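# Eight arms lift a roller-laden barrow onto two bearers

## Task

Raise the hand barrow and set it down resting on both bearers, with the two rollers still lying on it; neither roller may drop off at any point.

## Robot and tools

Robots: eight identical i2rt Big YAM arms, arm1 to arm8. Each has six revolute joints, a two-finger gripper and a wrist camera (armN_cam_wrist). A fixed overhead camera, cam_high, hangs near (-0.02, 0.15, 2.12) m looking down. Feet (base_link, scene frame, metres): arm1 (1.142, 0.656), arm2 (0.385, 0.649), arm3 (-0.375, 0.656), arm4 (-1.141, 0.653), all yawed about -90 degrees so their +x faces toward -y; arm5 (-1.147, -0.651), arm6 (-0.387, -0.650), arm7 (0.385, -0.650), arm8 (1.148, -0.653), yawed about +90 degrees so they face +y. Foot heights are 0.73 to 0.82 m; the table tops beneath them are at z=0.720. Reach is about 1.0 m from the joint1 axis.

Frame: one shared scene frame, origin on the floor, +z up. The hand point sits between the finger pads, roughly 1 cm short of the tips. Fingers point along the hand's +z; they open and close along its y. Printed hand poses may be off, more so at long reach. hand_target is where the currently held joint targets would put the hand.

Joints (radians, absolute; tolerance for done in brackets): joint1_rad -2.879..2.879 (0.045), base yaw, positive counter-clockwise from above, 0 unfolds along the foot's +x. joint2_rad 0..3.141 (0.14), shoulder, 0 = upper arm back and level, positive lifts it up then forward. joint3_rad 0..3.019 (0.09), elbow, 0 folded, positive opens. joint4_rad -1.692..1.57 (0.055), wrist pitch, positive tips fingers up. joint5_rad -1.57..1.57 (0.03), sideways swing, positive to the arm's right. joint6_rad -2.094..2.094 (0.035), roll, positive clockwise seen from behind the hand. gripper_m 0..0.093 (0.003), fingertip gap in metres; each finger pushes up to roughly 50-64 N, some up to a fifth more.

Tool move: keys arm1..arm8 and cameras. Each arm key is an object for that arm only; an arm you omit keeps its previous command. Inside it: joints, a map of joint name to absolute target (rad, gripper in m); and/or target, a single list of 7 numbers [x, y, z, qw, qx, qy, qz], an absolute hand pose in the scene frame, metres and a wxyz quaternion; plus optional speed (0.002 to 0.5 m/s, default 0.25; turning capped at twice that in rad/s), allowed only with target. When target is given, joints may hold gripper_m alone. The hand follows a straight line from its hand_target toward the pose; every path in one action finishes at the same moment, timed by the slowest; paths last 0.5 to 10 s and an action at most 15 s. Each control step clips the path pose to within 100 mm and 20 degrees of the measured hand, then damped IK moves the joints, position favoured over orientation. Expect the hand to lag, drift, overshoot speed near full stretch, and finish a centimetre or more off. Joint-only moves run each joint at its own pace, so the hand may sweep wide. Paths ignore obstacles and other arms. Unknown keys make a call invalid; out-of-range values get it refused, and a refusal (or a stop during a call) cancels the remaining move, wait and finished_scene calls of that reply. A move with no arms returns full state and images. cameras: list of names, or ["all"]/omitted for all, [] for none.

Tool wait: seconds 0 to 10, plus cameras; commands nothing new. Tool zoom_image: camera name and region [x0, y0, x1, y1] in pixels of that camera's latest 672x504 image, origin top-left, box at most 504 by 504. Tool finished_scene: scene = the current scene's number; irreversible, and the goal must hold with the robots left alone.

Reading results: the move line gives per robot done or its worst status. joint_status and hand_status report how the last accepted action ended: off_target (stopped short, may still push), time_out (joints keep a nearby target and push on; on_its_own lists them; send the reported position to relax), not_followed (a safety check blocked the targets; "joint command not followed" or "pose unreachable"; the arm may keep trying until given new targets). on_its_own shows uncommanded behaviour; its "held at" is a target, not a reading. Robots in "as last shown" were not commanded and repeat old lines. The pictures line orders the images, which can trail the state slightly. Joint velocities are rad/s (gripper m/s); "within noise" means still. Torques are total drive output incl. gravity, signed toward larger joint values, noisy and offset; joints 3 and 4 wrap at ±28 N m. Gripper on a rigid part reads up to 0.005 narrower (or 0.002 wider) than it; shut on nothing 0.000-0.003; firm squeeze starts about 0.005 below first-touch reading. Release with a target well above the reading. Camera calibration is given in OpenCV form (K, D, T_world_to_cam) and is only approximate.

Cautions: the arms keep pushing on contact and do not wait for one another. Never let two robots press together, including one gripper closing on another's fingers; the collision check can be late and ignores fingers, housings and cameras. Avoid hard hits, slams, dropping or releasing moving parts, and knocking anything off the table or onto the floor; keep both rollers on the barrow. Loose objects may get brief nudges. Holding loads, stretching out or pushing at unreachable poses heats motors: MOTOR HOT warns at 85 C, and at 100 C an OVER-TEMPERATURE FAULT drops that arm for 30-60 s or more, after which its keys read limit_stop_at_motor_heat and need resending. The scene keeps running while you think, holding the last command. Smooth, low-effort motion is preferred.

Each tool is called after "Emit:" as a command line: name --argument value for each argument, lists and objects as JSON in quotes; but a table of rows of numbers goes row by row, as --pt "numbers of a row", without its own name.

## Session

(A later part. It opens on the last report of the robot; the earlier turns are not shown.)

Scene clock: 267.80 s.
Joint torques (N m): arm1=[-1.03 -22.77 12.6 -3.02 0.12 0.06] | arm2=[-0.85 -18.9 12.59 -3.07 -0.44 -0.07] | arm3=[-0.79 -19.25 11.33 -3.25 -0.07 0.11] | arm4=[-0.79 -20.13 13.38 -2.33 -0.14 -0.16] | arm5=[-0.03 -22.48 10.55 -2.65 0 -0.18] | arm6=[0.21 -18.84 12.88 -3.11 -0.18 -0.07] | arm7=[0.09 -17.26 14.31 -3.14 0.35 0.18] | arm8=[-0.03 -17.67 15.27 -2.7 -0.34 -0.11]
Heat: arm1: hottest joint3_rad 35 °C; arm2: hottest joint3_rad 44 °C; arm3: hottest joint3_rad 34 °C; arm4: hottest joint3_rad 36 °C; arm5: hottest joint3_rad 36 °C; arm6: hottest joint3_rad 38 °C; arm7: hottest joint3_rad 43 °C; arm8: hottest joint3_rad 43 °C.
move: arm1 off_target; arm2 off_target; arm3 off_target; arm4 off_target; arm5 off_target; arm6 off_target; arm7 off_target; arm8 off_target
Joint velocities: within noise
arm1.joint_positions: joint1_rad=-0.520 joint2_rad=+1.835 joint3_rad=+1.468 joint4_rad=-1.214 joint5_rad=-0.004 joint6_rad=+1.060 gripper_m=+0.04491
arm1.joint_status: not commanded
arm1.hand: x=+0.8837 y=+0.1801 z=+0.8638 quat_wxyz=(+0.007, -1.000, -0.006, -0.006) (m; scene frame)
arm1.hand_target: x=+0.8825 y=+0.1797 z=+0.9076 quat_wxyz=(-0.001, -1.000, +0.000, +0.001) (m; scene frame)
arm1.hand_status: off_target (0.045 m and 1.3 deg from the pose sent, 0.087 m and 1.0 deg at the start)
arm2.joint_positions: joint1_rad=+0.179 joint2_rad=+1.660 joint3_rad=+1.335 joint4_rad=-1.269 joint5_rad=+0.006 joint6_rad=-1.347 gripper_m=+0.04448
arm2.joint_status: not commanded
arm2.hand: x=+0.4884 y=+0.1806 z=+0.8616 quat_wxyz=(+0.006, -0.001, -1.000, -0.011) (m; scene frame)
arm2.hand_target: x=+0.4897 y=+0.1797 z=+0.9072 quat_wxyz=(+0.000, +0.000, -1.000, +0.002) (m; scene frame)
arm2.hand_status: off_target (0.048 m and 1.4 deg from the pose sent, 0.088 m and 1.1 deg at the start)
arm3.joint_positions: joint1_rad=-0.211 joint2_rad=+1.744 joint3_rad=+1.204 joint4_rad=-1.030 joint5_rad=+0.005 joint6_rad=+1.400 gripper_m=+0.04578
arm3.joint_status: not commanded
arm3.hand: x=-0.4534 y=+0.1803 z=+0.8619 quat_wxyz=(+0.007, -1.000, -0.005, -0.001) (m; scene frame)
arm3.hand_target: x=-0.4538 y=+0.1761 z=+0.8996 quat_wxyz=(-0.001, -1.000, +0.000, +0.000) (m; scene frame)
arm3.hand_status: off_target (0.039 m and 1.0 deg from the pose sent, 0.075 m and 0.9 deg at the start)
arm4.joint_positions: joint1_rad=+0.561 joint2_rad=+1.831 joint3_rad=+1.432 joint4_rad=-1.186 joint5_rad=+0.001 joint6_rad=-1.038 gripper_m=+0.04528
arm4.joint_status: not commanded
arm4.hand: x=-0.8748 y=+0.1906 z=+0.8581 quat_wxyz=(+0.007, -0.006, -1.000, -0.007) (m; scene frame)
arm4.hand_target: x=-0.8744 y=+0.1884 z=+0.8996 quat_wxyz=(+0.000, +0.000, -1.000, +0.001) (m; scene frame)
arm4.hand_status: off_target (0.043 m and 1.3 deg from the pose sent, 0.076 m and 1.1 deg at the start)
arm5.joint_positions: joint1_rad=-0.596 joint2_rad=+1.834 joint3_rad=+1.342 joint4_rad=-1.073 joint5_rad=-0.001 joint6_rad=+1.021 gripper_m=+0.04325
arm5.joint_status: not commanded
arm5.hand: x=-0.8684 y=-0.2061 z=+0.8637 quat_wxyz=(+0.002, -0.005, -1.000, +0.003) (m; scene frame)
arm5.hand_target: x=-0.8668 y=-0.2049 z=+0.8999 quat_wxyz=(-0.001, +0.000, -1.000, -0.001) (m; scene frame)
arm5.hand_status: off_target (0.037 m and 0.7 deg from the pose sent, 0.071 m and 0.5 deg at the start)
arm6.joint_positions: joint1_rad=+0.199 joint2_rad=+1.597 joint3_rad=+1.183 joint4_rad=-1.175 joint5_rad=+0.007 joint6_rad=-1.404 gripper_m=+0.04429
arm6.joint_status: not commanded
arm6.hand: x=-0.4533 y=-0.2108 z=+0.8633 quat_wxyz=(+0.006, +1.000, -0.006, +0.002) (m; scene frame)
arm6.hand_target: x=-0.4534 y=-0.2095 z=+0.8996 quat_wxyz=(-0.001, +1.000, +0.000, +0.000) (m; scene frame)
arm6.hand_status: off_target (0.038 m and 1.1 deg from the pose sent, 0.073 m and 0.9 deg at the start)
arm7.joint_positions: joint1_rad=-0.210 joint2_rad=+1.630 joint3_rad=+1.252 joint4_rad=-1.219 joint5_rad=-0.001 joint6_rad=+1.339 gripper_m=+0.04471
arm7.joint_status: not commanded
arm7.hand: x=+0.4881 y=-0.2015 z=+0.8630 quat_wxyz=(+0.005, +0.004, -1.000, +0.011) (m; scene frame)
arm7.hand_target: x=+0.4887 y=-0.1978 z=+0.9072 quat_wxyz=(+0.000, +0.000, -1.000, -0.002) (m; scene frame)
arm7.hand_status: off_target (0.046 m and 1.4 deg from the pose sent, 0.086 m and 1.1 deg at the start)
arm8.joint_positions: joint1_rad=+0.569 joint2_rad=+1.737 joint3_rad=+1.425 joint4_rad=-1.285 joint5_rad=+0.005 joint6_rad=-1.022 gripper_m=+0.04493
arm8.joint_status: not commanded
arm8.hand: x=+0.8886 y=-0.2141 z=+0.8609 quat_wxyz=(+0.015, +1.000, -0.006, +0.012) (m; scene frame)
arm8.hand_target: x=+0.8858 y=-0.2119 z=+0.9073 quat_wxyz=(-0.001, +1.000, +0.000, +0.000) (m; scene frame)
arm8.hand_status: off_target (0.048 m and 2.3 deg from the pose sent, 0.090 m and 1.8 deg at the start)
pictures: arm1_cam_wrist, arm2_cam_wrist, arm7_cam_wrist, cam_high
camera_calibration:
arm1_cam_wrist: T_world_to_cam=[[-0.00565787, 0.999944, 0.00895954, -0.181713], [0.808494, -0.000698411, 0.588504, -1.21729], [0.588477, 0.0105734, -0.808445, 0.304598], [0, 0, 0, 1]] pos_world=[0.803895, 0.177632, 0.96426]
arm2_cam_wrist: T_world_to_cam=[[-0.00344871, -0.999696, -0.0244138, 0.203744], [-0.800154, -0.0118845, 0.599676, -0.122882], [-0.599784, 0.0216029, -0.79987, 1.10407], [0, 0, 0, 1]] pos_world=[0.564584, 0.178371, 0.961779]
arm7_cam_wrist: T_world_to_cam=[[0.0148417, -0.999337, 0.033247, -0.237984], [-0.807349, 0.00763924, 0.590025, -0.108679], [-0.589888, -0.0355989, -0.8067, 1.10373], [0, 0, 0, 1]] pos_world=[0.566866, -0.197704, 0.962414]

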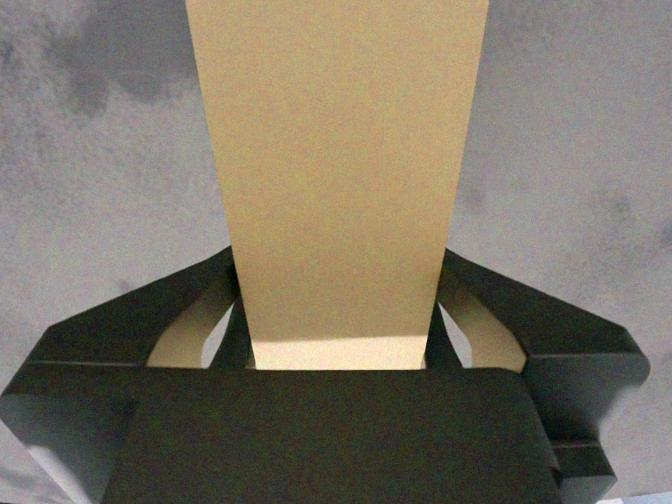

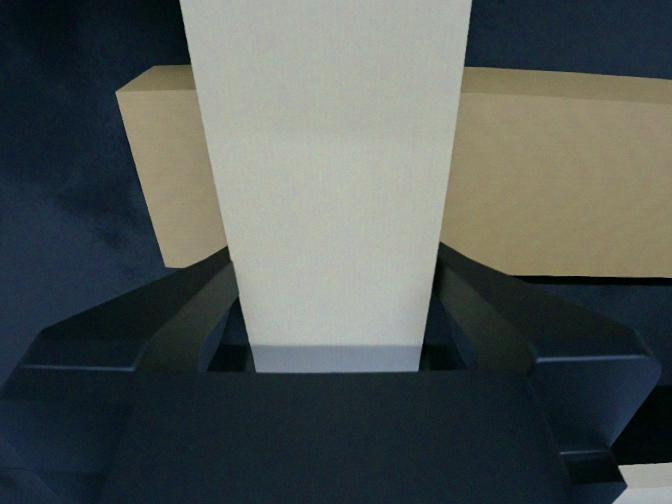

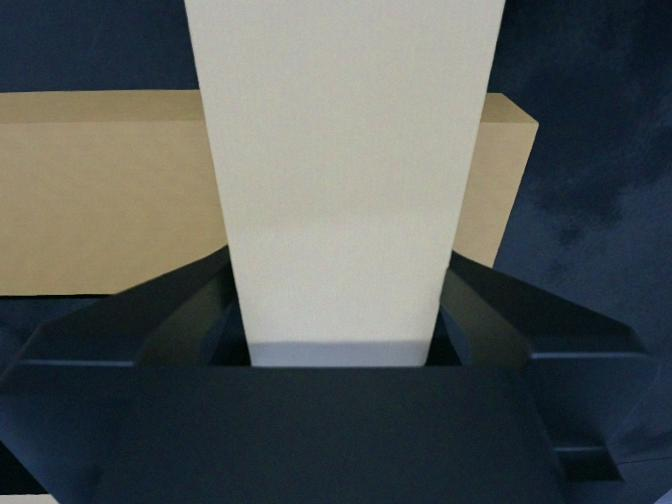

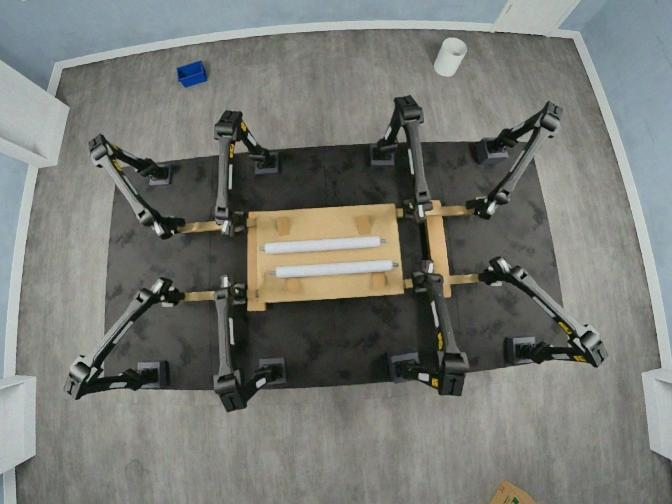

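Emit:
move --arm1 '{"target": [0.882, 0.179, 0.924, 0, 1, 0, 0], "speed": 0.03}' --arm2 '{"target": [0.490, 0.1785, 0.924, 0, 0, 1, 0], "speed": 0.03}' --arm3 '{"target": [-0.454, 0.1755, 0.916, 0, 1, 0, 0], "speed": 0.03}' --arm4 '{"target": [-0.874, 0.1877, 0.917, 0, 0, 1, 0], "speed": 0.03}' --arm5 '{"target": [-0.8665, -0.2046, 0.916, 0, 0, 1, 0], "speed": 0.03}' --arm6 '{"target": [-0.4536, -0.2089, 0.916, 0, 1, 0, 0], "speed": 0.03}' --arm7 '{"target": [0.489, -0.1965, 0.924, 0, 0, 1, 0], "speed": 0.03}' --arm8 '{"target": [0.885, -0.2107, 0.924, 0, 1, 0, 0], "speed": 0.03}' --cameras '[]'

Emit:
move --arm1 '{"target": [0.818, 0.179, 0.924, 0, 1, 0, 0], "speed": 0.03}' --arm2 '{"target": [0.426, 0.1785, 0.924, 0, 0, 1, 0], "speed": 0.03}' --arm3 '{"target": [-0.518, 0.1755, 0.916, 0, 1, 0, 0], "speed": 0.03}' --arm4 '{"target": [-0.938, 0.1877, 0.917, 0, 0, 1, 0], "speed": 0.03}' --arm5 '{"target": [-0.9305, -0.2046, 0.916, 0, 0, 1, 0], "speed": 0.03}' --arm6 '{"target": [-0.5176, -0.2089, 0.916, 0, 1, 0, 0], "speed": 0.03}' --arm7 '{"target": [0.425, -0.1965, 0.924, 0, 0, 1, 0], "speed": 0.03}' --arm8 '{"target": [0.821, -0.2107, 0.924, 0, 1, 0, 0], "speed": 0.03}' --cameras '["cam_high", "arm2_cam_wrist", "arm3_cam_wrist"]'

Scene clock: 277.00 s.
Joint torques (N m): arm1=[-0.85 -22.59 13.11 -3.02 0.14 0.09] | arm2=[-0.85 -18.55 12.96 -2.99 -0.49 -0.07] | arm3=[-0.79 -18.84 11.88 -3.23 -0.06 0.11] | arm4=[-0.79 -20.01 13.89 -2.37 -0.16 -0.16] | arm5=[0.21 -22.36 10.97 -2.66 -0.02 -0.17] | arm6=[0.21 -18.32 13.35 -3.1 -0.2 -0.06] | arm7=[0.56 -17.08 14.75 -3.11 0.36 0.17] | arm8=[-0.03 -17.44 15.68 -2.66 -0.36 -0.11]
Heat: arm1: hottest joint3_rad 35 °C; arm2: hottest joint3_rad 45 °C; arm3: hottest joint3_rad 35 °C; arm4: hottest joint3_rad 37 °C; arm5: hottest joint3_rad 36 °C; arm6: hottest joint3_rad 40 °C; arm7: hottest joint3_rad 45 °C; arm8: hottest joint3_rad 45 °C.
move: arm1 off_target; arm2 off_target; arm3 off_target; arm4 off_target; arm5 off_target; arm6 off_target; arm7 off_target; arm8 off_target
Joint velocities: arm1=[-0.005 -0.005 0.017 0.012 0.066 0.154 -0.001] | arm2=[within noise] | arm3=[within noise] | arm4=[within noise] | arm5=[within noise] | arm6=[within noise] | arm7=[within noise] | arm8=[within noise]
arm1.joint_positions: joint1_rad=-0.520 joint2_rad=+1.822 joint3_rad=+1.489 joint4_rad=-1.252 joint5_rad=-0.004 joint6_rad=+1.060 gripper_m=+0.04493
arm1.joint_status: not commanded
arm1.hand: x=+0.8842 y=+0.1806 z=+0.8786 quat_wxyz=(+0.008, -1.000, -0.006, -0.007) (m; scene frame)
arm1.hand_target: x=+0.8826 y=+0.1799 z=+0.9227 quat_wxyz=(-0.001, -1.000, +0.000, +0.001) (m; scene frame)
arm1.hand_status: off_target (0.045 m and 1.4 deg from the pose sent, 0.060 m and 1.3 deg at the start)
arm2.joint_positions: joint1_rad=+0.179 joint2_rad=+1.649 joint3_rad=+1.362 joint4_rad=-1.309 joint5_rad=+0.007 joint6_rad=-1.347 gripper_m=+0.04449
arm2.joint_status: not commanded
arm2.hand: x=+0.4883 y=+0.1808 z=+0.8764 quat_wxyz=(+0.007, -0.001, -1.000, -0.012) (m; scene frame)
arm2.hand_target: x=+0.4896 y=+0.1798 z=+0.9223 quat_wxyz=(+0.000, +0.000, -1.000, +0.002) (m; scene frame)
arm2.hand_status: off_target (0.048 m and 1.5 deg from the pose sent, 0.063 m and 1.4 deg at the start)
arm3.joint_positions: joint1_rad=-0.211 joint2_rad=+1.723 joint3_rad=+1.220 joint4_rad=-1.068 joint5_rad=+0.004 joint6_rad=+1.401 gripper_m=+0.04581
arm3.joint_status: not commanded
arm3.hand: x=-0.4533 y=+0.1808 z=+0.8768 quat_wxyz=(+0.008, -1.000, -0.005, -0.001) (m; scene frame)
arm3.hand_target: x=-0.4538 y=+0.1762 z=+0.9147 quat_wxyz=(-0.001, -1.000, +0.000, +0.000) (m; scene frame)
arm3.hand_status: off_target (0.040 m and 1.1 deg from the pose sent, 0.054 m and 1.0 deg at the start)
arm4.joint_positions: joint1_rad=+0.562 joint2_rad=+1.818 joint3_rad=+1.454 joint4_rad=-1.224 joint5_rad=+0.001 joint6_rad=-1.038 gripper_m=+0.04528
arm4.joint_status: not commanded
arm4.hand: x=-0.8747 y=+0.1906 z=+0.8730 quat_wxyz=(+0.008, -0.005, -1.000, -0.008) (m; scene frame)
arm4.hand_target: x=-0.8744 y=+0.1885 z=+0.9157 quat_wxyz=(+0.000, +0.000, -1.000, +0.001) (m; scene frame)
arm4.hand_status: off_target (0.044 m and 1.4 deg from the pose sent, 0.059 m and 1.3 deg at the start)
arm5.joint_positions: joint1_rad=-0.596 joint2_rad=+1.816 joint3_rad=+1.358 joint4_rad=-1.109 joint5_rad=-0.001 joint6_rad=+1.021 gripper_m=+0.04325
arm5.joint_status: not commanded
arm5.hand: x=-0.8685 y=-0.2065 z=+0.8784 quat_wxyz=(+0.002, -0.005, -1.000, +0.004) (m; scene frame)
arm5.hand_target: x=-0.8668 y=-0.2051 z=+0.9148 quat_wxyz=(-0.001, +0.000, -1.000, -0.001) (m; scene frame)
arm5.hand_status: off_target (0.038 m and 0.7 deg from the pose sent, 0.052 m and 0.7 deg at the start)
arm6.joint_positions: joint1_rad=+0.200 joint2_rad=+1.582 joint3_rad=+1.207 joint4_rad=-1.214 joint5_rad=+0.007 joint6_rad=-1.404 gripper_m=+0.04429
arm6.joint_status: not commanded
arm6.hand: x=-0.4533 y=-0.2111 z=+0.8781 quat_wxyz=(+0.007, +1.000, -0.006, +0.003) (m; scene frame)
arm6.hand_target: x=-0.4535 y=-0.2097 z=+0.9147 quat_wxyz=(-0.001, +1.000, +0.000, +0.000) (m; scene frame)
arm6.hand_status: off_target (0.038 m and 1.1 deg from the pose sent, 0.053 m and 1.0 deg at the start)
arm7.joint_positions: joint1_rad=-0.210 joint2_rad=+1.616 joint3_rad=+1.276 joint4_rad=-1.259 joint5_rad=-0.001 joint6_rad=+1.339 gripper_m=+0.04475
arm7.joint_status: not commanded
arm7.hand: x=+0.4881 y=-0.2019 z=+0.8779 quat_wxyz=(+0.005, +0.004, -1.000, +0.011) (m; scene frame)
arm7.hand_target: x=+0.4887 y=-0.1979 z=+0.9224 quat_wxyz=(+0.000, +0.000, -1.000, -0.002) (m; scene frame)
arm7.hand_status: off_target (0.046 m and 1.5 deg from the pose sent, 0.061 m and 1.4 deg at the start)
arm8.joint_positions: joint1_rad=+0.569 joint2_rad=+1.726 joint3_rad=+1.451 joint4_rad=-1.322 joint5_rad=+0.006 joint6_rad=-1.022 gripper_m=+0.04493
arm8.joint_status: not commanded
arm8.hand: x=+0.8887 y=-0.2139 z=+0.8757 quat_wxyz=(+0.015, +1.000, -0.006, +0.012) (m; scene frame)
arm8.hand_target: x=+0.8858 y=-0.2120 z=+0.9225 quat_wxyz=(-0.001, +1.000, +0.000, +0.000) (m; scene frame)
arm8.hand_status: off_target (0.049 m and 2.4 deg from the pose sent, 0.063 m and 2.3 deg at the start)
pictures: none
No camera images: "cameras" was empty.

Scene clock: 279.73 s.
Joint torques (N m): arm1=[-1.49 -21.3 14.17 -2.06 0.14 -0.07] | arm2=[-2.32 -17.67 11.11 -1.98 -0.37 -0.22] | arm3=[-1.96 -16.73 12.15 -2.55 -0.02 -0.07] | arm4=[-2.14 -19.31 10.36 -1.05 -0.33 -0.33] | arm5=[1.55 -20.95 8.29 -1.29 0.3 -0.01] | arm6=[1.55 -16.5 13.14 -2.19 -0.43 0.11] | arm7=[1.79 -16.26 12.83 -2.1 0.25 0.38] | arm8=[0.79 -16.03 16.57 -2.15 -0.32 0.03]
Heat: arm1: hottest joint3_rad 35 °C; arm2: hottest joint3_rad 45 °C; arm3: hottest joint3_rad 35 °C; arm4: hottest joint3_rad 37 °C; arm5: hottest joint3_rad 36 °C; arm6: hottest joint3_rad 40 °C; arm7: hottest joint3_rad 45 °C; arm8: hottest joint3_rad 45 °C.
move: arm1 off_target; arm2 off_target; arm3 off_target; arm4 off_target; arm5 off_target; arm6 off_target; arm7 off_target; arm8 off_target
Joint velocities: within noise
arm1.joint_positions: joint1_rad=-0.607 joint2_rad=+1.877 joint3_rad=+1.607 joint4_rad=-1.310 joint5_rad=-0.004 joint6_rad=+0.976 gripper_m=+0.04493
arm1.joint_status: not commanded
arm1.hand: x=+0.8291 y=+0.1818 z=+0.8921 quat_wxyz=(+0.006, -1.000, -0.005, -0.006) (m; scene frame)
arm1.hand_target: x=+0.8188 y=+0.1799 z=+0.9235 quat_wxyz=(-0.001, -1.000, +0.000, +0.001) (m; scene frame)
arm1.hand_status: off_target (0.034 m and 1.1 deg from the pose sent, 0.080 m and 1.4 deg at the start)
arm2.joint_positions: joint1_rad=+0.064 joint2_rad=+1.621 joint3_rad=+1.362 joint4_rad=-1.335 joint5_rad=+0.005 joint6_rad=-1.464 gripper_m=+0.04454
arm2.joint_status: not commanded
arm2.hand: x=+0.4334 y=+0.1791 z=+0.8894 quat_wxyz=(+0.004, +0.000, -1.000, -0.011) (m; scene frame)
arm2.hand_target: x=+0.4262 y=+0.1792 z=+0.9230 quat_wxyz=(+0.000, +0.000, -1.000, +0.001) (m; scene frame)
arm2.hand_status: off_target (0.035 m and 1.4 deg from the pose sent, 0.078 m and 1.6 deg at the start)
arm3.joint_positions: joint1_rad=-0.325 joint2_rad=+1.727 joint3_rad=+1.268 joint4_rad=-1.100 joint5_rad=+0.001 joint6_rad=+1.292 gripper_m=+0.04581
arm3.joint_status: not commanded
arm3.hand: x=-0.5098 y=+0.1810 z=+0.8907 quat_wxyz=(+0.002, -1.000, -0.002, -0.001) (m; scene frame)
arm3.hand_target: x=-0.5177 y=+0.1761 z=+0.9157 quat_wxyz=(-0.001, -1.000, +0.000, +0.000) (m; scene frame)
arm3.hand_status: off_target (0.027 m and 0.4 deg from the pose sent, 0.076 m and 1.1 deg at the start)
arm4.joint_positions: joint1_rad=+0.471 joint2_rad=+1.753 joint3_rad=+1.399 joint4_rad=-1.239 joint5_rad=+0.006 joint6_rad=-1.130 gripper_m=+0.04528
arm4.joint_status: not commanded
arm4.hand: x=-0.9280 y=+0.1890 z=+0.8864 quat_wxyz=(+0.010, -0.005, -1.000, -0.010) (m; scene frame)
arm4.hand_target: x=-0.9377 y=+0.1880 z=+0.9159 quat_wxyz=(+0.000, +0.000, -1.000, +0.001) (m; scene frame)
arm4.hand_status: off_target (0.032 m and 1.7 deg from the pose sent, 0.077 m and 1.4 deg at the start)
arm5.joint_positions: joint1_rad=-0.506 joint2_rad=+1.745 joint3_rad=+1.293 joint4_rad=-1.121 joint5_rad=-0.007 joint6_rad=+1.113 gripper_m=+0.04327
arm5.joint_status: not commanded
arm5.hand: x=-0.9221 y=-0.2059 z=+0.8912 quat_wxyz=(+0.006, -0.006, -1.000, +0.005) (m; scene frame)
arm5.hand_target: x=-0.9303 y=-0.2047 z=+0.9151 quat_wxyz=(+0.000, +0.000, -1.000, +0.000) (m; scene frame)
arm5.hand_status: off_target (0.026 m and 1.1 deg from the pose sent, 0.073 m and 0.7 deg at the start)
arm6.joint_positions: joint1_rad=+0.320 joint2_rad=+1.592 joint3_rad=+1.255 joint4_rad=-1.245 joint5_rad=+0.012 joint6_rad=-1.288 gripper_m=+0.04430
arm6.joint_status: not commanded
arm6.hand: x=-0.5077 y=-0.2117 z=+0.8915 quat_wxyz=(+0.002, +1.000, -0.004, +0.004) (m; scene frame)
arm6.hand_target: x=-0.5173 y=-0.2094 z=+0.9156 quat_wxyz=(-0.001, +1.000, +0.000, +0.000) (m; scene frame)
arm6.hand_status: off_target (0.027 m and 0.7 deg from the pose sent, 0.075 m and 1.1 deg at the start)
arm7.joint_positions: joint1_rad=-0.091 joint2_rad=+1.587 joint3_rad=+1.276 joint4_rad=-1.288 joint5_rad=+0.001 joint6_rad=+1.458 gripper_m=+0.04488
arm7.joint_status: not commanded
arm7.hand: x=+0.4335 y=-0.2004 z=+0.8907 quat_wxyz=(+0.003, +0.004, -1.000, +0.012) (m; scene frame)
arm7.hand_target: x=+0.4253 y=-0.1974 z=+0.9231 quat_wxyz=(+0.000, +0.000, -1.000, -0.001) (m; scene frame)
arm7.hand_status: off_target (0.035 m and 1.5 deg from the pose sent, 0.078 m and 1.5 deg at the start)
arm8.joint_positions: joint1_rad=+0.660 joint2_rad=+1.787 joint3_rad=+1.570 joint4_rad=-1.372 joint5_rad=+0.005 joint6_rad=-0.937 gripper_m=+0.04493
arm8.joint_status: not commanded
arm8.hand: x=+0.8326 y=-0.2153 z=+0.8887 quat_wxyz=(+0.011, +1.000, -0.004, +0.010) (m; scene frame)
arm8.hand_target: x=+0.8220 y=-0.2119 z=+0.9236 quat_wxyz=(-0.001, +1.000, +0.000, -0.001) (m; scene frame)
arm8.hand_status: off_target (0.037 m and 1.8 deg from the pose sent, 0.083 m and 2.4 deg at the start)
pictures: arm2_cam_wrist, arm3_cam_wrist, cam_high
camera_calibration:
arm2_cam_wrist: T_world_to_cam=[[-0.00156618, -0.999677, -0.025368, 0.20272], [-0.802384, -0.0138836, 0.596647, -0.179654], [-0.596806, 0.0212893, -0.802103, 1.09418], [0, 0, 0, 1]] pos_world=[0.509176, 0.176866, 0.989974]
arm3_cam_wrist: T_world_to_cam=[[-0.0129325, 0.999882, 0.00828942, -0.194692], [0.819574, 0.00585043, 0.572943, -0.0885329], [0.572827, 0.0142034, -0.819553, 1.14422], [0, 0, 0, 1]] pos_world=[-0.585399, 0.178935, 0.990087]

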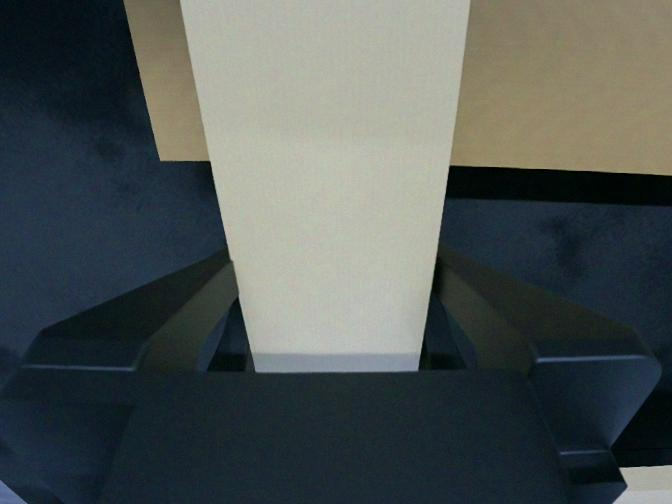

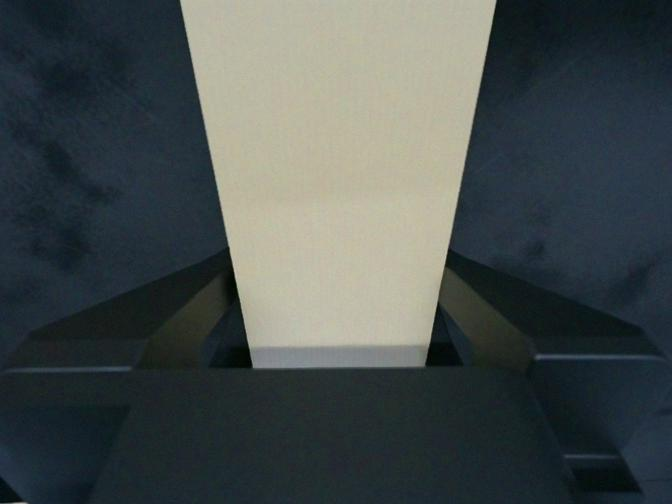

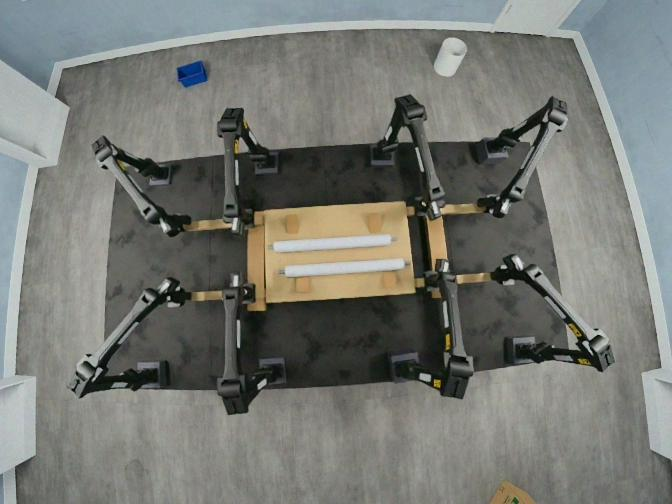

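Emit:
move --arm1 '{"target":[0.746,0.179,0.924,0,1,0,0],"speed":0.03}' --arm2 '{"target":[0.354,0.1785,0.924,0,0,1,0],"speed":0.03}' --arm3 '{"target":[-0.590,0.1755,0.916,0,1,0,0],"speed":0.03}' --arm4 '{"target":[-1.010,0.1877,0.917,0,0,1,0],"speed":0.03}' --arm5 '{"target":[-1.0025,-0.2046,0.916,0,0,1,0],"speed":0.03}' --arm6 '{"target":[-0.5896,-0.2089,0.916,0,1,0,0],"speed":0.03}' --arm7 '{"target":[0.353,-0.1965,0.924,0,0,1,0],"speed":0.03}' --arm8 '{"target":[0.749,-0.2107,0.924,0,1,0,0],"speed":0.03}' --cameras '["cam_high","arm2_cam_wrist","arm7_cam_wrist","arm3_cam_wrist","arm6_cam_wrist"]'

Scene clock: 295.70 s.
Joint torques (N m): arm1=[-1.67 -22.48 13.97 -1.83 0.13 -0.03] | arm2=[-1.96 -17.32 11 -1.76 -0.38 -0.19] | arm3=[-1.67 -16.97 12.12 -2.19 -0.12 -0.03] | arm4=[-2.14 -18.14 10.22 -0.77 -0.34 -0.33] | arm5=[1.38 -19.43 8.31 -1.29 0.39 -0.02] | arm6=[1.38 -17.2 12.97 -1.91 -0.34 0.1] | arm7=[1.32 -16.15 12.68 -1.91 0.29 0.37] | arm8=[0.73 -17.44 16.72 -1.81 -0.27 0.02]
Heat: arm1: hottest joint3_rad 36 °C; arm2: hottest joint3_rad 47 °C; arm3: hottest joint3_rad 35 °C; arm4: hottest joint3_rad 38 °C; arm5: hottest joint2_rad 35 °C; arm6: hottest joint3_rad 40 °C; arm7: hottest joint3_rad 47 °C; arm8: hottest joint3_rad 47 °C.
move: arm1 off_target; arm2 off_target; arm3 off_target; arm4 off_target; arm5 off_target; arm6 off_target; arm7 off_target; arm8 off_target
Joint velocities: within noise
arm1.joint_positions: joint1_rad=-0.705 joint2_rad=+1.990 joint3_rad=+1.791 joint4_rad=-1.383 joint5_rad=-0.004 joint6_rad=+0.876 gripper_m=+0.04493
arm1.joint_status: not commanded
arm1.hand: x=+0.7571 y=+0.1812 z=+0.8955 quat_wxyz=(+0.007, -1.000, -0.006, -0.007) (m; scene frame)
arm1.hand_target: x=+0.7468 y=+0.1798 z=+0.9238 quat_wxyz=(-0.001, -1.000, +0.000, +0.001) (m; scene frame)
arm1.hand_status: off_target (0.031 m and 1.3 deg from the pose sent, 0.089 m and 1.1 deg at the start)
arm2.joint_positions: joint1_rad=-0.093 joint2_rad=+1.616 joint3_rad=+1.362 joint4_rad=-1.341 joint5_rad=+0.005 joint6_rad=-1.620 gripper_m=+0.04459
arm2.joint_status: not commanded
arm2.hand: x=+0.3594 y=+0.1788 z=+0.8917 quat_wxyz=(+0.002, -0.001, -1.000, -0.012) (m; scene frame)
arm2.hand_target: x=+0.3542 y=+0.1791 z=+0.9231 quat_wxyz=(+0.000, +0.000, -1.000, +0.001) (m; scene frame)
arm2.hand_status: off_target (0.033 m and 1.4 deg from the pose sent, 0.087 m and 1.4 deg at the start)
arm3.joint_positions: joint1_rad=-0.462 joint2_rad=+1.780 joint3_rad=+1.354 joint4_rad=-1.133 joint5_rad=+0.002 joint6_rad=+1.155 gripper_m=+0.04581
arm3.joint_status: not commanded
arm3.hand: x=-0.5829 y=+0.1811 z=+0.8944 quat_wxyz=(+0.003, -1.000, -0.002, +0.000) (m; scene frame)
arm3.hand_target: x=-0.5897 y=+0.1759 z=+0.9158 quat_wxyz=(-0.001, -1.000, +0.000, +0.000) (m; scene frame)
arm3.hand_status: off_target (0.023 m and 0.4 deg from the pose sent, 0.084 m and 0.4 deg at the start)
arm4.joint_positions: joint1_rad=+0.333 joint2_rad=+1.690 joint3_rad=+1.323 joint4_rad=-1.230 joint5_rad=+0.006 joint6_rad=-1.268 gripper_m=+0.04528
arm4.joint_status: not commanded
arm4.hand: x=-1.0012 y=+0.1891 z=+0.8896 quat_wxyz=(+0.010, -0.005, -1.000, -0.013) (m; scene frame)
arm4.hand_target: x=-1.0098 y=+0.1880 z=+0.9162 quat_wxyz=(+0.001, +0.000, -1.000, +0.001) (m; scene frame)
arm4.hand_status: off_target (0.029 m and 1.9 deg from the pose sent, 0.088 m and 1.7 deg at the start)
arm5.joint_positions: joint1_rad=-0.365 joint2_rad=+1.677 joint3_rad=+1.207 joint4_rad=-1.101 joint5_rad=-0.007 joint6_rad=+1.253 gripper_m=+0.04331
arm5.joint_status: not commanded
arm5.hand: x=-0.9960 y=-0.2046 z=+0.8935 quat_wxyz=(+0.006, -0.005, -1.000, +0.005) (m; scene frame)
arm5.hand_target: x=-1.0023 y=-0.2047 z=+0.9153 quat_wxyz=(+0.000, +0.000, -1.000, +0.000) (m; scene frame)
arm5.hand_status: off_target (0.023 m and 1.1 deg from the pose sent, 0.084 m and 1.1 deg at the start)
arm6.joint_positions: joint1_rad=+0.464 joint2_rad=+1.651 joint3_rad=+1.336 joint4_rad=-1.266 joint5_rad=+0.009 joint6_rad=-1.143 gripper_m=+0.04430
arm6.joint_status: not commanded
arm6.hand: x=-0.5802 y=-0.2112 z=+0.8947 quat_wxyz=(+0.001, +1.000, -0.004, +0.004) (m; scene frame)
arm6.hand_target: x=-0.5892 y=-0.2094 z=+0.9157 quat_wxyz=(-0.001, +1.000, +0.000, +0.000) (m; scene frame)
arm6.hand_status: off_target (0.023 m and 0.6 deg from the pose sent, 0.086 m and 0.7 deg at the start)
arm7.joint_positions: joint1_rad=+0.074 joint2_rad=+1.584 joint3_rad=+1.276 joint4_rad=-1.293 joint5_rad=-0.001 joint6_rad=+1.619 gripper_m=+0.04496
arm7.joint_status: not commanded
arm7.hand: x=+0.3590 y=-0.1997 z=+0.8925 quat_wxyz=(+0.001, +0.006, -1.000, +0.013) (m; scene frame)
arm7.hand_target: x=+0.3531 y=-0.1972 z=+0.9231 quat_wxyz=(+0.001, +0.000, -1.000, -0.001) (m; scene frame)
arm7.hand_status: off_target (0.032 m and 1.6 deg from the pose sent, 0.087 m and 1.5 deg at the start)
arm8.joint_positions: joint1_rad=+0.759 joint2_rad=+1.907 joint3_rad=+1.750 joint4_rad=-1.433 joint5_rad=+0.005 joint6_rad=-0.836 gripper_m=+0.04493
arm8.joint_status: not commanded
arm8.hand: x=+0.7607 y=-0.2144 z=+0.8906 quat_wxyz=(+0.011, +1.000, -0.004, +0.011) (m; scene frame)
arm8.hand_target: x=+0.7500 y=-0.2119 z=+0.9236 quat_wxyz=(-0.001, +1.000, +0.000, -0.001) (m; scene frame)
arm8.hand_status: off_target (0.036 m and 1.8 deg from the pose sent, 0.091 m and 1.8 deg at the start)
pictures: arm2_cam_wrist, arm3_cam_wrist, arm6_cam_wrist, arm7_cam_wrist, cam_high
camera_calibration:
arm2_cam_wrist: T_world_to_cam=[[-0.00293052, -0.99963, -0.0270346, 0.204405], [-0.804581, -0.0136973, 0.593685, -0.236991], [-0.593836, 0.0234913, -0.804243, 1.05223], [0, 0, 0, 1]] pos_world=[0.43477, 0.176365, 0.992469]
arm3_cam_wrist: T_world_to_cam=[[-0.0141009, 0.999861, 0.00894323, -0.196984], [0.820835, 0.00646768, 0.571129, -0.0285542], [0.570992, 0.0153944, -0.820811, 1.18909], [0, 0, 0, 1]] pos_world=[-0.658297, 0.178836, 0.994085]
arm6_cam_wrist: T_world_to_cam=[[0.0303897, 0.999516, -0.00658313, 0.236479], [0.810945, -0.0208049, 0.584752, -0.0525131], [0.584332, -0.023109, -0.811185, 1.18795], [0, 0, 0, 1]] pos_world=[-0.658761, -0.210004, 0.995915]
arm7_cam_wrist: T_world_to_cam=[[0.0185066, -0.999137, 0.0371831, -0.240014], [-0.811745, 0.00669718, 0.583974, -0.223545], [-0.583719, -0.0409906, -0.81092, 1.05183], [0, 0, 0, 1]] pos_world=[0.436956, -0.195195, 0.992422]

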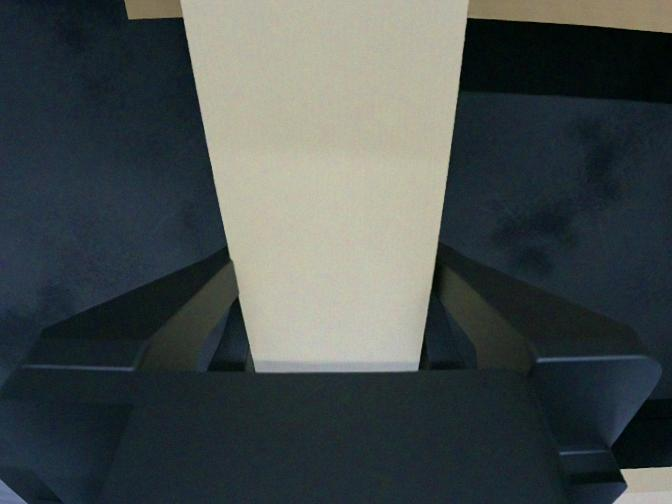

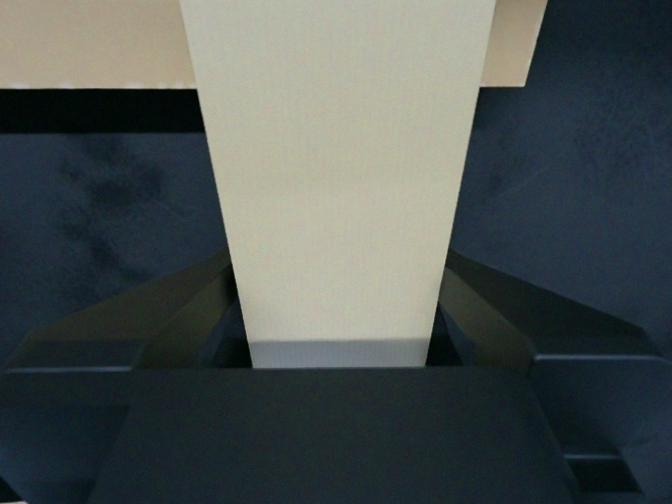

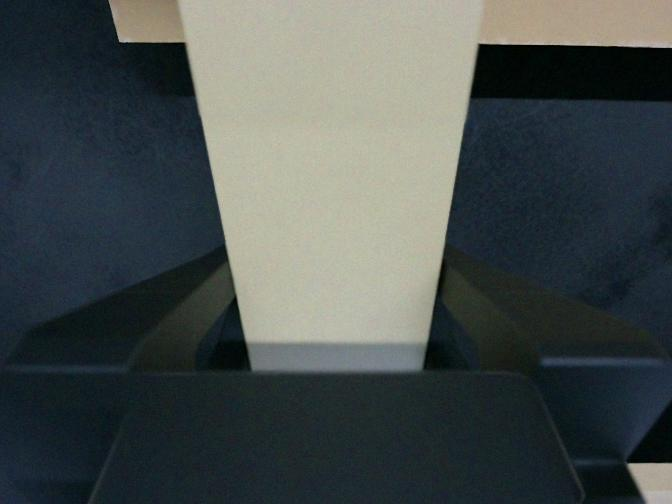

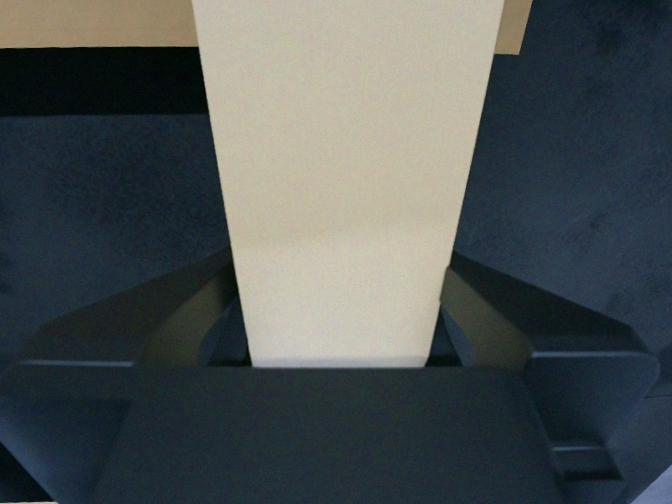

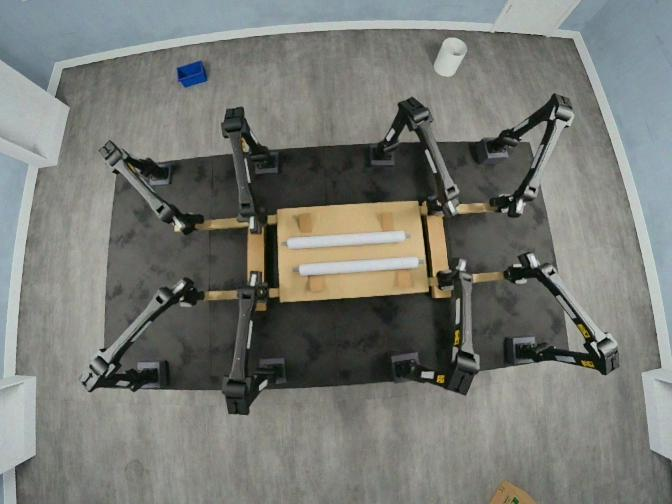

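Emit:
zoom_image --camera "cam_high" --region '[180, 170, 520, 340]'

Emit:
move --cameras '["arm1_cam_wrist","arm4_cam_wrist","arm5_cam_wrist","arm8_cam_wrist"]'

Scaled by 1.482 from the camera's 672x504 image, which has a finer 960x720 frame.

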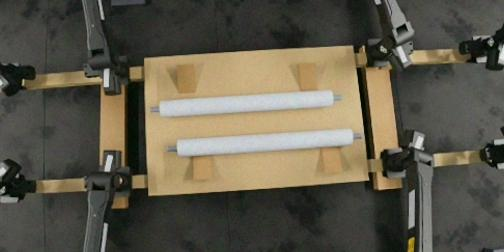

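Scene clock: 297.20 s.
Joint torques (N m): arm1=[-1.61 -22.42 14.01 -1.66 0.1 -0.01] | arm2=[-1.96 -17.26 10.99 -1.77 -0.38 -0.19] | arm3=[-1.67 -17.08 12.12 -2.19 -0.13 -0.03] | arm4=[-2.14 -18.08 10.24 -0.79 -0.34 -0.33] | arm5=[1.32 -19.43 8.34 -1.28 0.4 -0.01] | arm6=[1.38 -17.26 13 -1.91 -0.33 0.1] | arm7=[1.49 -15.97 12.78 -2 0.31 0.34] | arm8=[0.73 -17.32 16.69 -1.88 -0.28 0.01]
Heat: arm1: hottest joint3_rad 37 °C; arm2: hottest joint3_rad 47 °C; arm3: hottest joint3_rad 35 °C; arm4: hottest joint3_rad 38 °C; arm5: hottest joint2_rad 35 °C; arm6: hottest joint3_rad 40 °C; arm7: hottest joint3_rad 47 °C; arm8: hottest joint3_rad 47 °C.
Joint velocities: within noise
arm1.joint_positions: joint1_rad=-0.705 joint2_rad=+1.990 joint3_rad=+1.792 joint4_rad=-1.383 joint5_rad=-0.004 joint6_rad=+0.876 gripper_m=+0.04493
arm1.joint_status: not commanded
arm1.hand: x=+0.7570 y=+0.1811 z=+0.8956 quat_wxyz=(+0.007, -1.000, -0.006, -0.007) (m; scene frame)
arm1.hand_target: x=+0.7468 y=+0.1797 z=+0.9239 quat_wxyz=(-0.001, -1.000, +0.000, +0.001) (m; scene frame)
arm1.hand_status: off_target (0.031 m and 1.3 deg from the pose sent, 0.089 m and 1.1 deg at the start)
arm2.joint_positions: joint1_rad=-0.093 joint2_rad=+1.616 joint3_rad=+1.362 joint4_rad=-1.341 joint5_rad=+0.005 joint6_rad=-1.620 gripper_m=+0.04459
arm2.joint_status: not commanded
arm2.hand: x=+0.3594 y=+0.1788 z=+0.8917 quat_wxyz=(+0.002, -0.001, -1.000, -0.012) (m; scene frame)
arm2.hand_target: x=+0.3542 y=+0.1791 z=+0.9231 quat_wxyz=(+0.000, +0.000, -1.000, +0.001) (m; scene frame)
arm2.hand_status: off_target (0.033 m and 1.4 deg from the pose sent, 0.087 m and 1.4 deg at the start)
arm3.joint_positions: joint1_rad=-0.462 joint2_rad=+1.780 joint3_rad=+1.354 joint4_rad=-1.134 joint5_rad=+0.002 joint6_rad=+1.155 gripper_m=+0.04581
arm3.joint_status: not commanded
arm3.hand: x=-0.5829 y=+0.1812 z=+0.8944 quat_wxyz=(+0.003, -1.000, -0.002, +0.000) (m; scene frame)
arm3.hand_target: x=-0.5897 y=+0.1760 z=+0.9158 quat_wxyz=(-0.001, -1.000, +0.000, +0.000) (m; scene frame)
arm3.hand_status: off_target (0.023 m and 0.4 deg from the pose sent, 0.084 m and 0.4 deg at the start)
arm4.joint_positions: joint1_rad=+0.333 joint2_rad=+1.690 joint3_rad=+1.323 joint4_rad=-1.230 joint5_rad=+0.006 joint6_rad=-1.268 gripper_m=+0.04528
arm4.joint_status: not commanded
arm4.hand: x=-1.0012 y=+0.1891 z=+0.8896 quat_wxyz=(+0.010, -0.005, -1.000, -0.013) (m; scene frame)
arm4.hand_target: x=-1.0098 y=+0.1880 z=+0.9162 quat_wxyz=(+0.001, +0.000, -1.000, +0.001) (m; scene frame)
arm4.hand_status: off_target (0.029 m and 1.9 deg from the pose sent, 0.088 m and 1.7 deg at the start)
arm5.joint_positions: joint1_rad=-0.365 joint2_rad=+1.677 joint3_rad=+1.207 joint4_rad=-1.101 joint5_rad=-0.007 joint6_rad=+1.253 gripper_m=+0.04331
arm5.joint_status: not commanded
arm5.hand: x=-0.9960 y=-0.2046 z=+0.8935 quat_wxyz=(+0.006, -0.005, -1.000, +0.005) (m; scene frame)
arm5.hand_target: x=-1.0023 y=-0.2047 z=+0.9153 quat_wxyz=(+0.000, +0.000, -1.000, +0.000) (m; scene frame)
arm5.hand_status: off_target (0.023 m and 1.1 deg from the pose sent, 0.084 m and 1.1 deg at the start)
arm6.joint_positions: joint1_rad=+0.464 joint2_rad=+1.651 joint3_rad=+1.336 joint4_rad=-1.266 joint5_rad=+0.009 joint6_rad=-1.143 gripper_m=+0.04430
arm6.joint_status: not commanded
arm6.hand: x=-0.5802 y=-0.2112 z=+0.8947 quat_wxyz=(+0.001, +1.000, -0.004, +0.004) (m; scene frame)
arm6.hand_target: x=-0.5892 y=-0.2094 z=+0.9157 quat_wxyz=(-0.001, +1.000, +0.000, +0.000) (m; scene frame)
arm6.hand_status: off_target (0.023 m and 0.6 deg from the pose sent, 0.086 m and 0.7 deg at the start)
arm7.joint_positions: joint1_rad=+0.074 joint2_rad=+1.584 joint3_rad=+1.276 joint4_rad=-1.293 joint5_rad=-0.001 joint6_rad=+1.619 gripper_m=+0.04496
arm7.joint_status: not commanded
arm7.hand: x=+0.3590 y=-0.1997 z=+0.8925 quat_wxyz=(+0.001, +0.006, -1.000, +0.013) (m; scene frame)
arm7.hand_target: x=+0.3531 y=-0.1972 z=+0.9231 quat_wxyz=(+0.001, +0.000, -1.000, -0.001) (m; scene frame)
arm7.hand_status: off_target (0.032 m and 1.6 deg from the pose sent, 0.087 m and 1.5 deg at the start)
arm8.joint_positions: joint1_rad=+0.759 joint2_rad=+1.907 joint3_rad=+1.750 joint4_rad=-1.433 joint5_rad=+0.006 joint6_rad=-0.836 gripper_m=+0.04493
arm8.joint_status: not commanded
arm8.hand: x=+0.7608 y=-0.2144 z=+0.8906 quat_wxyz=(+0.011, +1.000, -0.004, +0.011) (m; scene frame)
arm8.hand_target: x=+0.7501 y=-0.2119 z=+0.9236 quat_wxyz=(-0.001, +1.000, +0.000, -0.001) (m; scene frame)
arm8.hand_status: off_target (0.036 m and 1.9 deg from the pose sent, 0.091 m and 1.8 deg at the start)
pictures: arm1_cam_wrist, arm4_cam_wrist, arm5_cam_wrist, arm8_cam_wrist
camera_calibration:
arm1_cam_wrist: T_world_to_cam=[[-0.00521971, 0.999961, 0.00716648, -0.182433], [0.80726, -0.0000159683, 0.590196, -1.13425], [0.590173, 0.00886586, -0.807228, 0.402754], [0, 0, 0, 1]] pos_world=[0.676991, 0.178837, 0.995855]
arm4_cam_wrist: T_world_to_cam=[[-0.0306583, -0.999133, -0.0281525, 0.186582], [-0.805572, 0.00802567, 0.592444, -1.32987], [-0.591705, 0.0408422, -0.80512, 0.243289], [0, 0, 0, 1]] pos_world=[-0.921628, 0.187157, 0.989001]
arm5_cam_wrist: T_world_to_cam=[[-0.00882175, -0.999954, -0.00369451, -0.209371], [-0.802354, 0.0048734, 0.596828, -1.32742], [-0.596783, 0.00822937, -0.802361, 0.248527], [0, 0, 0, 1]] pos_world=[-0.918593, -0.204938, 0.990877]
arm8_cam_wrist: T_world_to_cam=[[-0.00482887, 0.999362, -0.0353779, 0.249859], [0.803751, 0.0249272, 0.594443, -1.13245], [0.594946, -0.0255645, -0.803359, 0.383333], [0, 0, 0, 1]] pos_world=[0.683355, -0.211671, 0.989973]

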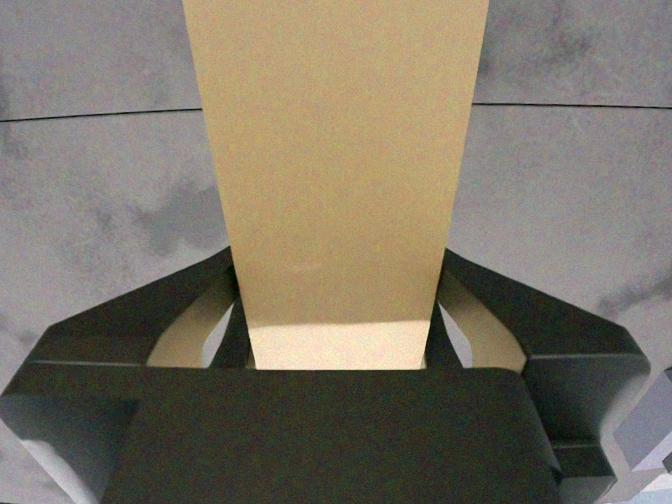

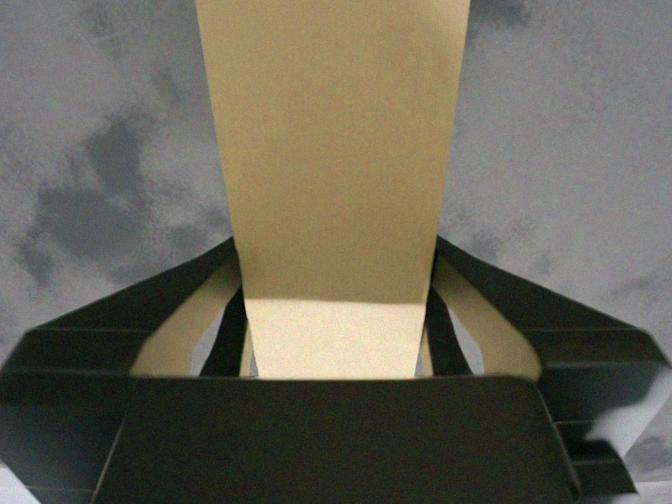

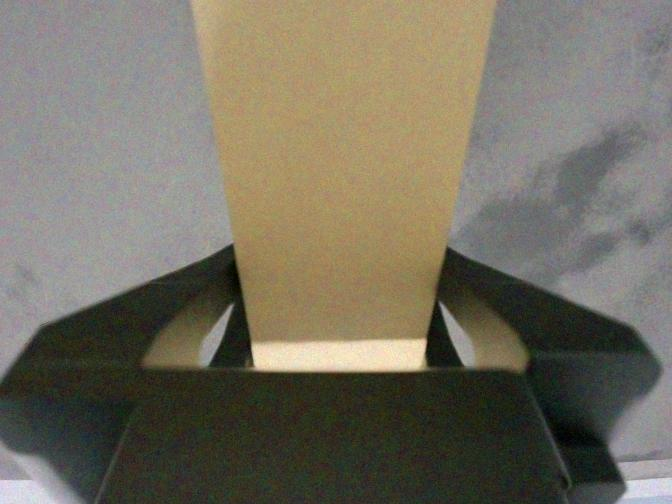

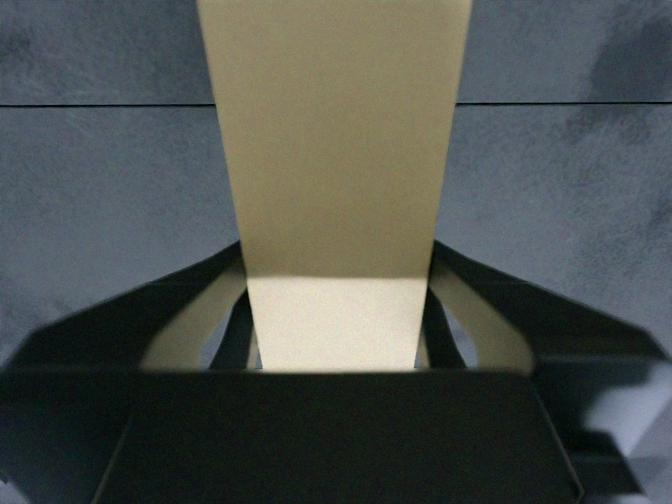

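Emit:
move --arm1 '{"target":[0.746,0.179,0.896,0,1,0,0],"speed":0.02}' --arm2 '{"target":[0.354,0.1785,0.896,0,0,1,0],"speed":0.02}' --arm3 '{"target":[-0.590,0.1755,0.888,0,1,0,0],"speed":0.02}' --arm4 '{"target":[-1.010,0.1877,0.889,0,0,1,0],"speed":0.02}' --arm5 '{"target":[-1.0025,-0.2046,0.888,0,0,1,0],"speed":0.02}' --arm6 '{"target":[-0.5896,-0.2089,0.888,0,1,0,0],"speed":0.02}' --arm7 '{"target":[0.353,-0.1965,0.896,0,0,1,0],"speed":0.02}' --arm8 '{"target":[0.749,-0.2107,0.896,0,1,0,0],"speed":0.02}' --cameras '["cam_high"]'

Scene clock: 301.90 s.
Joint torques (N m): arm1=[-0.91 -22.83 10.06 0.2 0.09 0.04] | arm2=[-1.38 -16.21 8.85 -0.68 -0.4 -0.11] | arm3=[-1.03 -16.97 9.21 -0.81 -0.13 0.06] | arm4=[-1.32 -16.56 9.63 -0.42 -0.27 -0.22] | arm5=[0.97 -17.38 7.94 -0.75 0.33 -0.11] | arm6=[0.67 -17.38 10 -0.32 -0.35 0.01] | arm7=[0.15 -14.68 10.66 -0.94 0.43 0.22] | arm8=[0.5 -17.73 12.14 -0.12 -0.3 -0.05]
Heat: arm1: hottest joint3_rad 37 °C; arm2: hottest joint3_rad 47 °C; arm3: hottest joint3_rad 35 °C; arm4: hottest joint3_rad 37 °C; arm5: hottest joint3_rad 35 °C; arm6: hottest joint3_rad 41 °C; arm7: hottest joint3_rad 47 °C; arm8: hottest joint3_rad 48 °C.
move: arm1 off_target; arm2 off_target; arm3 done; arm4 off_target; arm5 off_target; arm6 done; arm7 off_target; arm8 off_target
Joint velocities: within noise
arm1.joint_positions: joint1_rad=-0.712 joint2_rad=+2.008 joint3_rad=+1.792 joint4_rad=-1.365 joint5_rad=-0.004 joint6_rad=+0.869 gripper_m=+0.04493
arm1.joint_status: not commanded
arm1.hand: x=+0.7511 y=+0.1806 z=+0.8849 quat_wxyz=(+0.007, -1.000, -0.006, -0.007) (m; scene frame)
arm1.hand_target: x=+0.7461 y=+0.1791 z=+0.8962 quat_wxyz=(+0.000, -1.000, +0.000, +0.000) (m; scene frame)
arm1.hand_status: off_target (0.012 m and 1.3 deg from the pose sent, 0.011 m and 1.3 deg at the start)
arm2.joint_positions: joint1_rad=-0.100 joint2_rad=+1.620 joint3_rad=+1.337 joint4_rad=-1.299 joint5_rad=+0.005 joint6_rad=-1.628 gripper_m=+0.04459
arm2.joint_status: not commanded
arm2.hand: x=+0.3562 y=+0.1773 z=+0.8806 quat_wxyz=(+0.003, +0.000, -1.000, -0.006) (m; scene frame)
arm2.hand_target: x=+0.3541 y=+0.1786 z=+0.8956 quat_wxyz=(+0.000, +0.000, -1.000, +0.000) (m; scene frame)
arm2.hand_status: off_target (0.016 m and 0.7 deg from the pose sent, 0.007 m and 1.4 deg at the start)
arm3.joint_positions: joint1_rad=-0.469 joint2_rad=+1.808 joint3_rad=+1.351 joint4_rad=-1.105 joint5_rad=+0.002 joint6_rad=+1.146 gripper_m=+0.04581
arm3.joint_status: not commanded
arm3.hand: x=-0.5881 y=+0.1792 z=+0.8795 quat_wxyz=(+0.004, -1.000, -0.003, -0.001) (m; scene frame)
arm3.hand_target: x=-0.5900 y=+0.1756 z=+0.8880 quat_wxyz=(+0.000, -1.000, +0.000, +0.000) (m; scene frame)
arm3.hand_status: done (0.009 m and 0.6 deg from the pose sent, 0.011 m and 0.4 deg at the start)
arm4.joint_positions: joint1_rad=+0.321 joint2_rad=+1.696 joint3_rad=+1.283 joint4_rad=-1.171 joint5_rad=+0.003 joint6_rad=-1.280 gripper_m=+0.04528
arm4.joint_status: not commanded
arm4.hand: x=-1.0065 y=+0.1885 z=+0.8732 quat_wxyz=(+0.006, -0.005, -1.000, -0.006) (m; scene frame)
arm4.hand_target: x=-1.0100 y=+0.1878 z=+0.8887 quat_wxyz=(+0.000, +0.000, -1.000, +0.000) (m; scene frame)
arm4.hand_status: off_target (0.016 m and 1.2 deg from the pose sent, 0.009 m and 1.9 deg at the start)
arm5.joint_positions: joint1_rad=-0.358 joint2_rad=+1.687 joint3_rad=+1.172 joint4_rad=-1.044 joint5_rad=-0.006 joint6_rad=+1.263 gripper_m=+0.04331
arm5.joint_status: not commanded
arm5.hand: x=-0.9992 y=-0.2053 z=+0.8775 quat_wxyz=(+0.004, -0.007, -1.000, -0.001) (m; scene frame)
arm5.hand_target: x=-1.0025 y=-0.2046 z=+0.8879 quat_wxyz=(+0.000, +0.000, -1.000, +0.000) (m; scene frame)
arm5.hand_status: off_target (0.011 m and 0.9 deg from the pose sent, 0.008 m and 1.1 deg at the start)
arm6.joint_positions: joint1_rad=+0.473 joint2_rad=+1.672 joint3_rad=+1.324 joint4_rad=-1.237 joint5_rad=+0.009 joint6_rad=-1.134 gripper_m=+0.04430
arm6.joint_status: not commanded
arm6.hand: x=-0.5853 y=-0.2101 z=+0.8806 quat_wxyz=(+0.002, +1.000, -0.004, +0.004) (m; scene frame)
arm6.hand_target: x=-0.5897 y=-0.2089 z=+0.8881 quat_wxyz=(+0.000, +1.000, +0.000, +0.000) (m; scene frame)
arm6.hand_status: done (0.009 m and 0.8 deg from the pose sent, 0.012 m and 0.6 deg at the start)
arm7.joint_positions: joint1_rad=+0.082 joint2_rad=+1.587 joint3_rad=+1.250 joint4_rad=-1.249 joint5_rad=-0.003 joint6_rad=+1.631 gripper_m=+0.04496
arm7.joint_status: not commanded
arm7.hand: x=+0.3545 y=-0.1990 z=+0.8812 quat_wxyz=(+0.003, +0.004, -1.000, +0.006) (m; scene frame)
arm7.hand_target: x=+0.3531 y=-0.1967 z=+0.8958 quat_wxyz=(+0.000, +0.000, -1.000, +0.000) (m; scene frame)
arm7.hand_status: off_target (0.015 m and 0.9 deg from the pose sent, 0.008 m and 1.6 deg at the start)
arm8.joint_positions: joint1_rad=+0.762 joint2_rad=+1.924 joint3_rad=+1.750 joint4_rad=-1.417 joint5_rad=+0.007 joint6_rad=-0.830 gripper_m=+0.04493
arm8.joint_status: not commanded
arm8.hand: x=+0.7566 y=-0.2122 z=+0.8808 quat_wxyz=(+0.011, +1.000, -0.006, +0.012) (m; scene frame)
arm8.hand_target: x=+0.7492 y=-0.2110 z=+0.8960 quat_wxyz=(+0.000, +1.000, +0.000, +0.000) (m; scene frame)
arm8.hand_status: off_target (0.017 m and 1.9 deg from the pose sent, 0.013 m and 1.8 deg at the start)
pictures: cam_high

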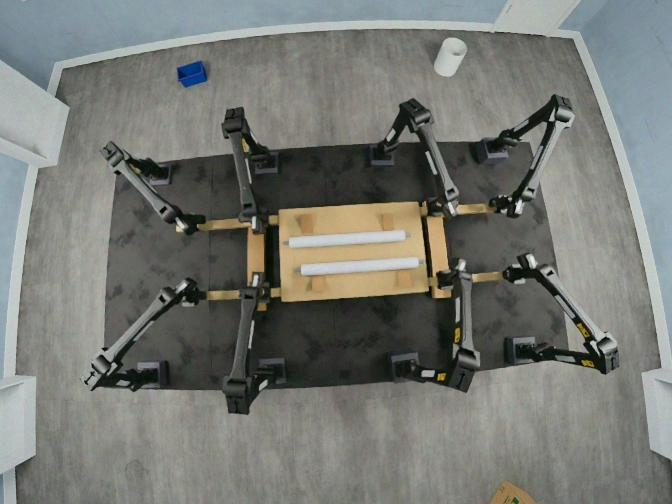

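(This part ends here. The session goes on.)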